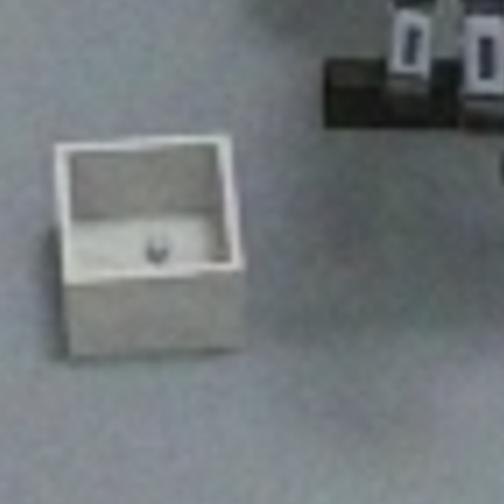

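move:
  target:
    - [0,-0.0833,-0.01,0,0,0,1,0.17,0.4,0.45,-1,-1,0.4,-0.94,0,0,0,0,0,0,-1,-1,-1,-1,-1,-1,0,-0.8]
  speed: 0.08

execute_actions:
  actions:
    - [[0,0,0,0.0033,0.0002,0,1,0.17,0.4,0.45,-1,-1,0.4,-0.94,0,0,0,0,0,0,-1,-1,-1,-1,-1,-1,0,-0.8],[0,0,0,0.0125,0.0007,0,1,0.17,0.4,0.45,-1,-1,0.4,-0.94,0,0,0,0,0,0,-1,-1,-1,-1,-1,-1,0,-0.8],[0,0,0,0.025,0.0013,0,1,0.17,0.4,0.45,-1,-1,0.4,-0.94,0,0,0,0,0,0,-1,-1,-1,-1,-1,-1,0,-0.8],[0,0,0,0.0374,0.002,0,1,0.17,0.4,0.45,-1,-1,0.4,-0.94,0,0,0,0,0,0,-1,-1,-1,-1,-1,-1,0,-0.8],[0,0,0,0.0466,0.0024,0,1,0.17,0.4,0.45,-1,-1,0.4,-0.94,0,0,0,0,0,0,-1,-1,-1,-1,-1,-1,0,-0.8],[0,0,0,0.0499,0.0026,0,1,0.17,0.4,0.45,-1,-1,0.4,-0.94,0,0,0,0,0,0,-1,-1,-1,-1,-1,-1,0,-0.8]]
    - [[0,0,0,0,0,0,1,0.17,0.4,0.45,-1,-1,0.4,-0.94,0,0,0,0,0,0,-1,-1,-1,-1,-1,-1,0,-0.8],[0,0,0,0,0,0,1,0.17,0.4,0.45,-1,-1,0.4,-0.94,0,0,0,0,0,0,-1,-1,-1,-1,-1,-1,0,-0.8],[0,0,0,0,0,0,1,0.17,0.4,0.45,-1,-1,0.4,-0.94,0,0,0,0,0,0,-1,-1,-1,-1,-1,-1,0,-0.8],[0,0,0,0,0,0,1,0.17,0.4,0.45,-1,-1,0.4,-0.94,0,0,0,0,0,0,-1,-1,-1,-1,-1,-1,0,-0.8],[0,0,0,0,0,0,1,0.17,0.4,0.45,-1,-1,0.4,-0.94,0,0,0,0,0,0,-1,-1,-1,-1,-1,-1,0,-0.8],[0,0,0,0,0,0,1,0.17,0.4,0.45,-1,-1,0.4,-0.94,0,0,0,0,0,0,-1,-1,-1,-1,-1,-1,0,-0.8],[0,0,0,0,0,0,1,0.17,0.4,0.45,-1,-1,0.4,-0.94,0,0,0,0,0,0,-1,-1,-1,-1,-1,-1,0,-0.8],[0,0,0,0,0,0,1,0.17,0.4,0.45,-1,-1,0.4,-0.94,0,0,0,0,0,0,-1,-1,-1,-1,-1,-1,0,-0.8],[0,0,0,0,0,0,1,0.17,0.4,0.45,-1,-1,0.4,-0.94,0,0,0,0,0,0,-1,-1,-1,-1,-1,-1,0,-0.8],[0,0,0,-0.0033,-0.0002,0,1,0.17,0.4,0.45,-1,-1,0.4,-0.94,0,0,0,0,0,0,-1,-1,-1,-1,-1,-1,0,-0.8],[0,0,0,-0.0125,-0.0007,0,1,0.17,0.4,0.45,-1,-1,0.4,-0.94,0,0,0,0,0,0,-1,-1,-1,-1,-1,-1,0,-0.8],[0,0,0,-0.025,-0.0013,0,1,0.17,0.4,0.45,-1,-1,0.4,-0.94,0,0,0,0,0,0,-1,-1,-1,-1,-1,-1,0,-0.8],[0,0,0,-0.0374,-0.002,0,1,0.17,0.4,0.45,-1,-1,0.4,-0.94,0,0,0,0,0,0,-1,-1,-1,-1,-1,-1,0,-0.8],[0,0,0,-0.0466,-0.0024,0,1,0.17,0.4,0.45,-1,-1,0.4,-0.94,0,0,0,0,0,0,-1,-1,-1,-1,-1,-1,0,-0.8],[0,0,0,-0.0499,-0.0026,0,1,0.17,0.4,0.45,-1,-1,0.4,-0.94,0,0,0,0,0,0,-1,-1,-1,-1,-1,-1,0,-0.8]]
  cameras: []

move:
  target:
    - [0,0.0833,0.01,0,0,0,1,0.17,0.4,0.45,-1,-1,0.4,-0.94,0,0,0,0,0,0,-1,-1,-1,-1,-1,-1,0,-0.8]
  speed: 0.08
  cameras: ["cam_high", "cam_right_wrist"]

zoom_image:
  camera: "cam_right_wrist"
  region: [290, 140, 350, 200]

zoom_image:
  camera: "cam_high"
  region: [215, 235, 265, 285]

Scene clock: 694.67 s.
left_arm: end_effector_position=(+0.7226, -0.0031, +0.0780) hand_measured=(+1.000, +0.166, -0.084, -0.094, -1.000, -1.000) hand_load_n=(+0.0, +14.0, +8.0, +7.5, -0.5, +0.0) hand_stopped_by=(target, target, force, force, target, target) hand_force_limit=0.40 hand_speed=-0.94 end_effector_quat_wxyz=(-0.484, +0.541, -0.455, +0.516) end_effector_velocity=(-0.001, +0.003, -0.001) end_effector_angular_velocity=(+0.001, +0.001, +0.000) | right_arm: end_effector_position=(+0.7297, -0.1199, +0.3199) hand_measured=(-1.000, -1.000, -1.000, -1.000, -1.000, -1.000) hand_load_n=(+0.0, -0.5, +0.0, +0.0, +0.0, +0.0) hand_stopped_by=(target, target, target, target, target, target) hand_force_limit=0.00 hand_speed=-0.80 end_effector_quat_wxyz=(+0.000, -0.573, +0.819, +0.001)
Joint positions: left_arm=[-1.05 -0.737 1.705 -0.97 0.46 -3.258] | right_arm=[0.491 -0.729 0.979 1.321 1.569 -2.313]
Joint velocities: left_arm=[0.001 -0.001 0.006 -0.003 0.001 -0.001] | right_arm=[within noise]
Joint torques (N m): left_arm=[9.93 -110.63 -15.75 -5.36 0.81 -2.82] | right_arm=[-16.27 -98.79 -32.63 3.2 2.57 -2.58]
Wrist force (N, zeroed by zero_wrist_force on left_arm): left_arm=[-0.9 1.5 0.3] | right_arm=[0.6 0.0 -0.4]
Wrist torque (N m, zeroed by zero_wrist_force on left_arm): left_arm=[0.10 -0.10 0.03] | right_arm=[0.01 -0.06 0.06]
Wrist force, peak (N, zeroed by zero_wrist_force on left_arm): left_arm=[-2.8 1.5 0.5] | right_arm=[1.2 0.5 -0.4]
Hand target: left_arm +0.7226, -0.0030, +0.0781; -0.484, +0.541, -0.455, +0.517 | right_arm +0.7297, -0.1199, +0.3199; +0.000, -0.573, +0.819, +0.001
Off the commanded pose: left_arm 0.000 m, 0 deg | right_arm 0.000 m, 0 deg.
move: done

Scene clock: 696.10 s.
left_arm: end_effector_position=(+0.7227, -0.0030, +0.0784) hand_measured=(+1.000, +0.166, -0.084, -0.094, -1.000, -1.000) hand_load_n=(+0.0, +14.5, +8.5, +7.5, +0.0, +0.0) hand_stopped_by=(target, target, force, force, target, target) hand_force_limit=0.40 hand_speed=-0.94 end_effector_quat_wxyz=(-0.485, +0.539, -0.454, +0.517) end_effector_velocity=(+0.000, -0.001, -0.001) end_effector_angular_velocity=(-0.004, +0.000, -0.002) | right_arm: end_effector_position=(+0.7297, -0.1199, +0.3199) hand_measured=(-1.000, -1.000, -1.000, -1.000, -1.000, -1.000) hand_load_n=(+0.0, +0.0, +0.0, +0.0, +0.0, +0.0) hand_stopped_by=(target, target, target, target, target, target) hand_force_limit=0.00 hand_speed=-0.80 end_effector_quat_wxyz=(+0.000, -0.573, +0.819, +0.001)
Joint positions: left_arm=[-1.05 -0.737 1.707 -0.982 0.459 -3.248] | right_arm=[0.491 -0.729 0.979 1.321 1.569 -2.313]
Joint velocities: left_arm=[-0.001 0.001 0 0 0.001 -0.005] | right_arm=[within noise]
Joint torques (N m): left_arm=[-15.53 -72.56 -37.14 -1.44 -1.32 -3.55] | right_arm=[-16.89 -98.39 -32.36 3.18 2.55 -2.7]
Wrist force (N, zeroed by zero_wrist_force on left_arm): left_arm=[-1.0 1.7 0.8] | right_arm=[0.7 0.2 -0.1]
Wrist torque (N m, zeroed by zero_wrist_force on left_arm): left_arm=[0.10 -0.08 0.09] | right_arm=[0.00 -0.09 0.06]
Wrist force, peak (N, zeroed by zero_wrist_force on left_arm): left_arm=[-0.2 2.8 0.2] | right_arm=[1.1 0.2 -0.3]
Hand target: left_arm +0.7226, -0.0030, +0.0781; -0.484, +0.541, -0.455, +0.517 | right_arm +0.7297, -0.1199, +0.3199; +0.000, -0.573, +0.819, +0.001
Off the commanded pose: left_arm 0.000 m, 0 deg | right_arm 0.000 m, 0 deg.
Step readings (end_effector_position of left_arm | right_arm):
0: (+0.7226, -0.0031, +0.0780) | (+0.7297, -0.1199, +0.3199)
1: (+0.7226, -0.0030, +0.0780) | (+0.7297, -0.1199, +0.3199)
2: (+0.7226, -0.0030, +0.0780) | (+0.7297, -0.1199, +0.3199)
4: (+0.7226, -0.0029, +0.0782) | (+0.7297, -0.1199, +0.3199)
8: (+0.7226, -0.0030, +0.0785) | (+0.7297, -0.1199, +0.3199)
15: (+0.7226, -0.0031, +0.0780) | (+0.7297, -0.1199, +0.3199)
16: (+0.7226, -0.0031, +0.0780) | (+0.7297, -0.1199, +0.3199)
17: (+0.7225, -0.0030, +0.0780) | (+0.7297, -0.1199, +0.3199)
19: (+0.7225, -0.0030, +0.0780) | (+0.7297, -0.1199, +0.3199)
23: (+0.7226, -0.0030, +0.0780) | (+0.7297, -0.1199, +0.3199)
30: (+0.7227, -0.0032, +0.0784) | (+0.7297, -0.1199, +0.3199)
No camera images: "cameras" was empty.

Scene clock: 697.03 s.
left_arm: end_effector_position=(+0.7227, +0.0470, +0.0843) hand_measured=(+1.000, +0.166, -0.084, -0.094, -1.000, -1.000) hand_load_n=(+0.0, +14.0, +8.0, +7.5, +0.0, +0.0) hand_stopped_by=(target, target, force, force, target, target) hand_force_limit=0.40 hand_speed=-0.94 end_effector_quat_wxyz=(-0.483, +0.541, -0.455, +0.517) end_effector_velocity=(+0.001, -0.003, +0.001) end_effector_angular_velocity=(-0.003, -0.002, +0.002) | right_arm: end_effector_position=(+0.7297, -0.1199, +0.3199) hand_measured=(-1.000, -1.000, -1.000, -1.000, -1.000, -1.000) hand_load_n=(+0.0, +0.0, +0.0, +0.0, +0.0, +0.0) hand_stopped_by=(target, target, target, target, target, target) hand_force_limit=0.00 hand_speed=-0.80 end_effector_quat_wxyz=(+0.000, -0.573, +0.819, +0.001)
Joint positions: left_arm=[-1.016 -0.779 1.788 -1.012 0.494 -3.259] | right_arm=[0.491 -0.729 0.979 1.321 1.569 -2.313]
Joint velocities: left_arm=[-0.001 0.002 -0.006 0.001 -0.004 0] | right_arm=[within noise]
Joint torques (N m): left_arm=[-9.41 -69.53 -37.96 2.42 -1.36 2.11] | right_arm=[-14.58 -100.92 -32.6 3.35 2.67 -2.69]
Wrist force (N, zeroed by zero_wrist_force on left_arm): left_arm=[-1.7 1.8 0.1] | right_arm=[0.7 0.2 -0.1]
Wrist torque (N m, zeroed by zero_wrist_force on left_arm): left_arm=[0.15 0.07 0.07] | right_arm=[0.01 -0.09 0.06]
Wrist force, peak (N, zeroed by zero_wrist_force on left_arm): left_arm=[-2.9 1.2 0.7] | right_arm=[1.0 0.2 -0.5]
Hand target: left_arm +0.7226, +0.0470, +0.0841; -0.484, +0.541, -0.455, +0.517 | right_arm +0.7297, -0.1199, +0.3199; +0.000, -0.573, +0.819, +0.001
Off the commanded pose: left_arm 0.000 m, 0 deg | right_arm 0.000 m, 0 deg.
move: done
camera_calibration:
cam_right_wrist: T_world_to_cam=[[-0.992353, 0.119897, 0.0293427, 0.726168], [0.117786, 0.848695, 0.515599, -0.144358], [0.0369158, 0.515112, -0.856327, 0.420762], [0, 0, 0, 1]] pos_world=[0.722085, -0.181289, 0.413433]
Images, in order (width x height): cam_high 504x504, cam_right_wrist 672x504.

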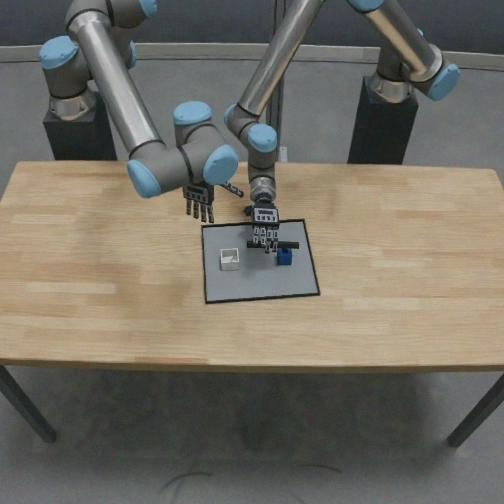

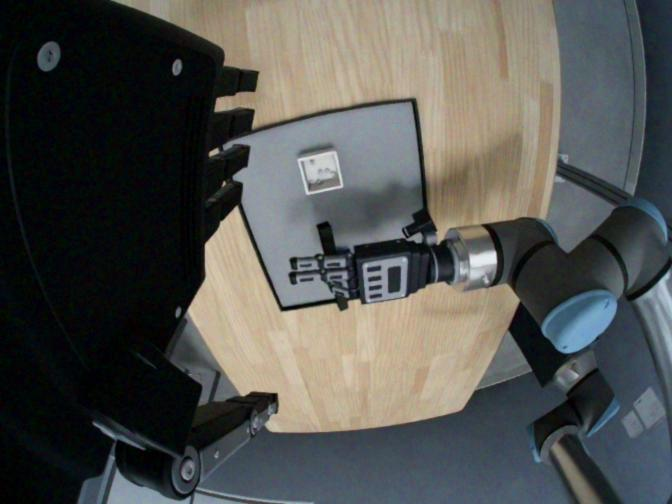

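Scaled by 8.400 from the camera's 672x504 image, which has a finer 960x720 frame.

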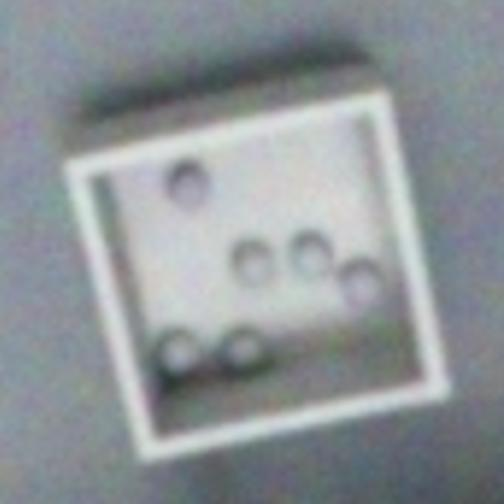

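Scaled by 10.080 from the camera's 504x504 image, which has a finer 720x720 frame.

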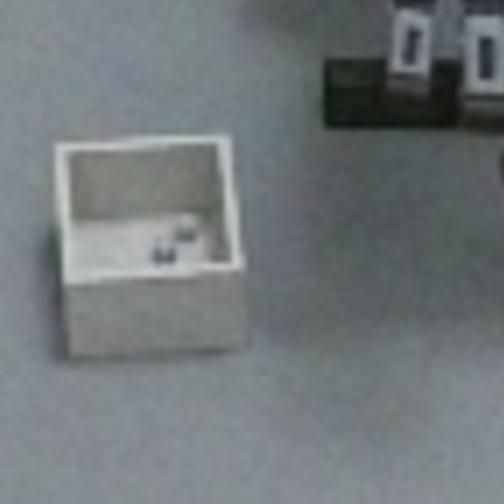

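move:
  target:
    - [0,0,0.12,-0.111,-0.0058,0,1,0.17,0.4,0.45,-1,-1,0.4,-0.94,-0.1,-0.1333,0,0,0,0,-1,-1,-1,-1,-1,-1,0,-0.8]
    - [-0.013,0.0433,0.1933,-0.4605,-0.0241,0,1,0.17,0.4,0.45,-1,-1,0.4,-0.94,-0.1,-0.1333,0,0,0,0,-1,-1,-1,-1,-1,-1,0,-0.8]
  speed: 0.2
  blend: 0.02
  cameras: ["all"]

zoom_image:
  camera: "cam_right_wrist"
  region: [240, 170, 420, 420]

zoom_image:
  camera: "cam_left_wrist"
  region: [200, 30, 470, 300]

zoom_image:
  camera: "cam_high"
  region: [250, 180, 330, 270]

Scene clock: 712.33 s.
left_arm: end_effector_position=(+0.7148, +0.0731, +0.2001) hand_measured=(+1.000, +0.166, -0.084, -0.094, -1.000, -1.000) hand_load_n=(+0.5, +14.0, +8.5, +7.5, +0.0, +0.0) hand_stopped_by=(target, target, force, force, target, target) hand_force_limit=0.40 hand_speed=-0.94 end_effector_quat_wxyz=(-0.020, +0.707, +0.018, +0.707) | right_arm: end_effector_position=(+0.6697, -0.1999, +0.3199) hand_measured=(-1.000, -1.000, -1.000, -1.000, -1.000, -1.000) hand_load_n=(+0.0, +0.0, +0.0, +0.0, +0.0, +0.0) hand_stopped_by=(target, target, target, target, target, target) hand_force_limit=0.00 hand_speed=-0.80 end_effector_quat_wxyz=(+0.000, -0.573, +0.819, +0.001)
Joint positions: left_arm=[-0.945 -0.979 1.969 -0.988 0.565 -4.711] | right_arm=[0.437 -0.898 1.279 1.19 1.569 -2.367]
Joint torques (N m): left_arm=[-11.01 -80.47 -38.02 2.64 -0.65 -0.52] | right_arm=[13.45 -71.24 -45.91 6.17 -3.41 3.06]
Wrist force (N, zeroed by zero_wrist_force on left_arm): left_arm=[-2.2 1.0 0.1] | right_arm=[0.9 -0.4 -0.1]
Wrist torque (N m, zeroed by zero_wrist_force on left_arm): left_arm=[0.07 -0.06 -0.17] | right_arm=[-0.08 -0.11 0.22]
Wrist force, peak (N, zeroed by zero_wrist_force on left_arm): left_arm=[-1.8 2.9 0.3] | right_arm=[1.8 -0.1 -0.7]
Hand target: left_arm +0.7148, +0.0730, +0.2001; -0.020, +0.707, +0.018, +0.707 | right_arm +0.6697, -0.1999, +0.3199; +0.000, -0.573, +0.819, +0.001
Off the commanded pose: left_arm 0.000 m, 0 deg | right_arm 0.000 m, 0 deg.
move: done
camera_calibration:
cam_left_wrist: T_world_to_cam=[[0.0769888, -0.974146, 0.212396, -0.0248167], [-0.456867, -0.223816, -0.860918, 0.521238], [0.886197, -0.0307558, -0.462286, -0.42549], [0, 0, 0, 1]] pos_world=[0.617115, 0.0794, 0.257316]
cam_right_wrist: T_world_to_cam=[[-0.992353, 0.119895, 0.0293414, 0.676219], [0.117783, 0.848696, 0.515599, -0.0693938], [0.0369158, 0.515112, -0.856327, 0.464186], [0, 0, 0, 1]] pos_world=[0.662085, -0.261289, 0.413433]

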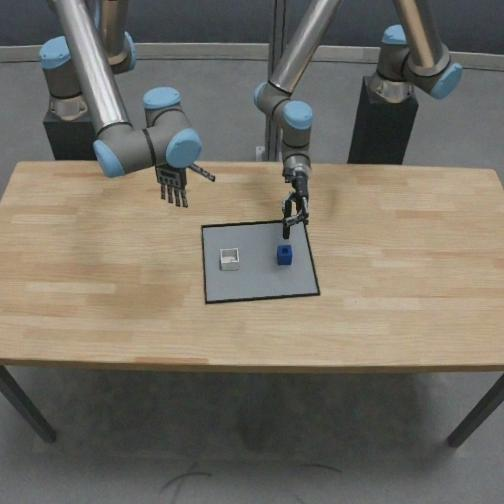

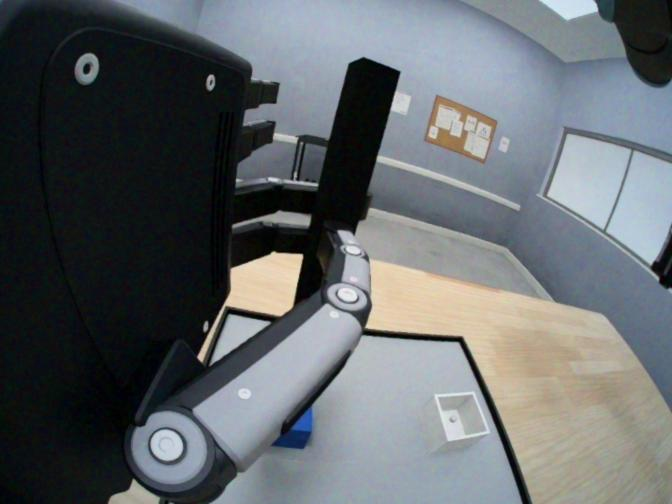

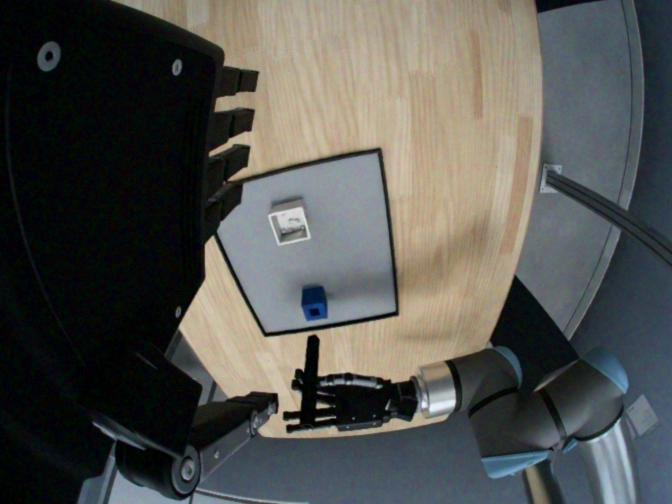

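Scaled by 2.016 from the camera's 672x504 image, which has a finer 960x720 frame.

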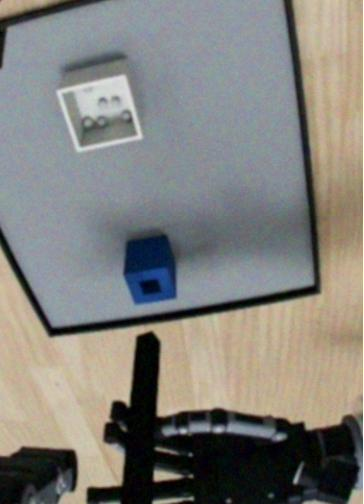

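Scaled by 1.867 from the camera's 672x504 image, which has a finer 960x720 frame.

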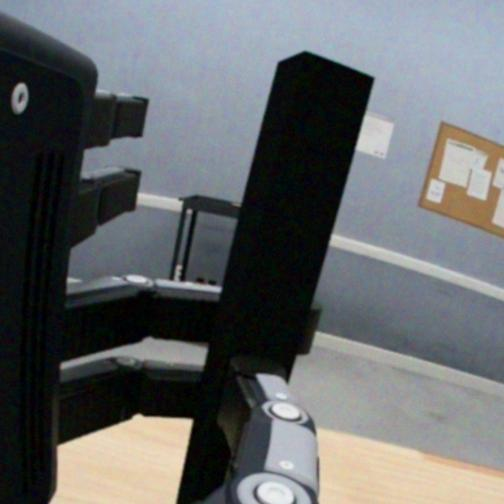

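Scaled by 5.600 from the camera's 504x504 image, which has a finer 720x720 frame.

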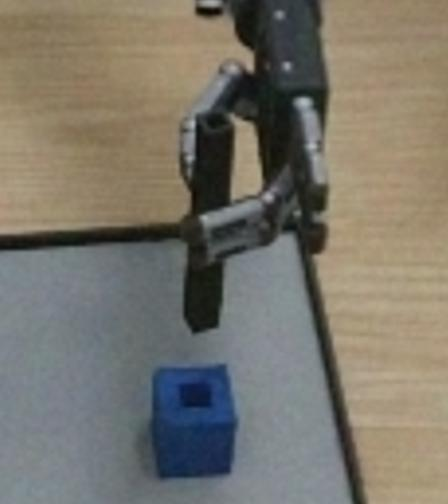

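zoom_image:
  camera: "cam_high"
  region: [272, 225, 302, 270]

zoom_image:
  camera: "cam_right_wrist"
  region: [285, 270, 345, 350]

zoom_image:
  camera: "cam_right_wrist"
  region: [270, 180, 330, 260]

Scaled by 11.200 from the camera's 504x504 image, which has a finer 720x720 frame.

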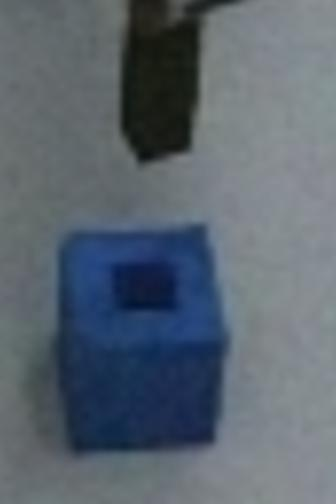

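Scaled by 6.300 from the camera's 672x504 image, which has a finer 960x720 frame.

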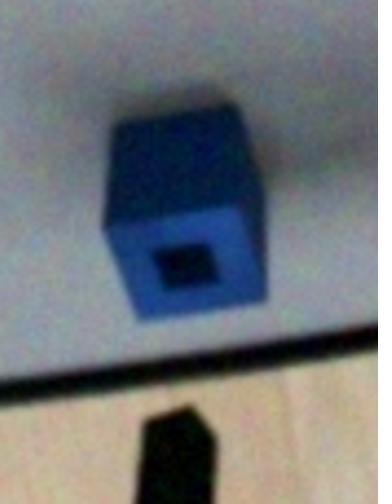

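Scaled by 6.300 from the camera's 672x504 image, which has a finer 960x720 frame.

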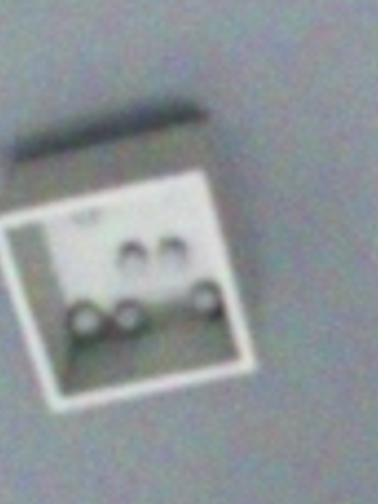

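zoom_image:
  camera: "cam_left_wrist"
  region: [325, 50, 415, 140]

zoom_image:
  camera: "cam_right_wrist"
  region: [285, 325, 345, 385]

zoom_image:
  camera: "cam_high"
  region: [276, 195, 306, 225]

Scaled by 5.600 from the camera's 672x504 image, which has a finer 960x720 frame.

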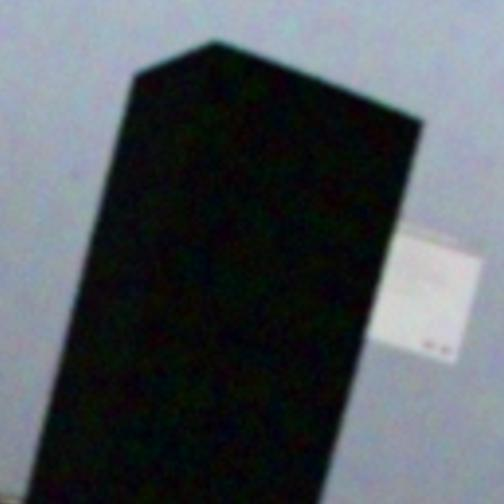

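Scaled by 8.400 from the camera's 672x504 image, which has a finer 960x720 frame.

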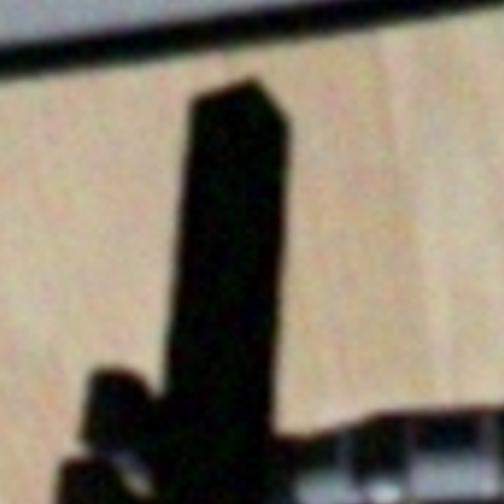

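Scaled by 16.800 from the camera's 504x504 image, which has a finer 720x720 frame.

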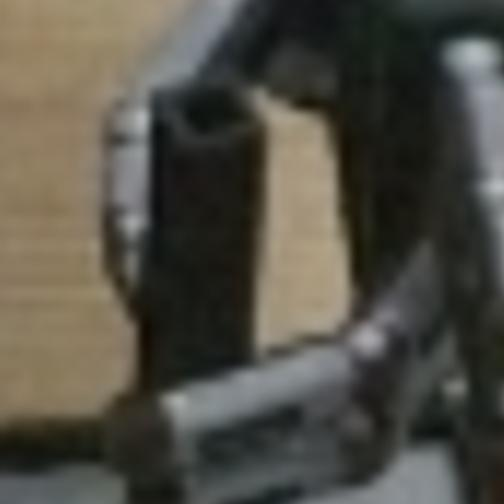

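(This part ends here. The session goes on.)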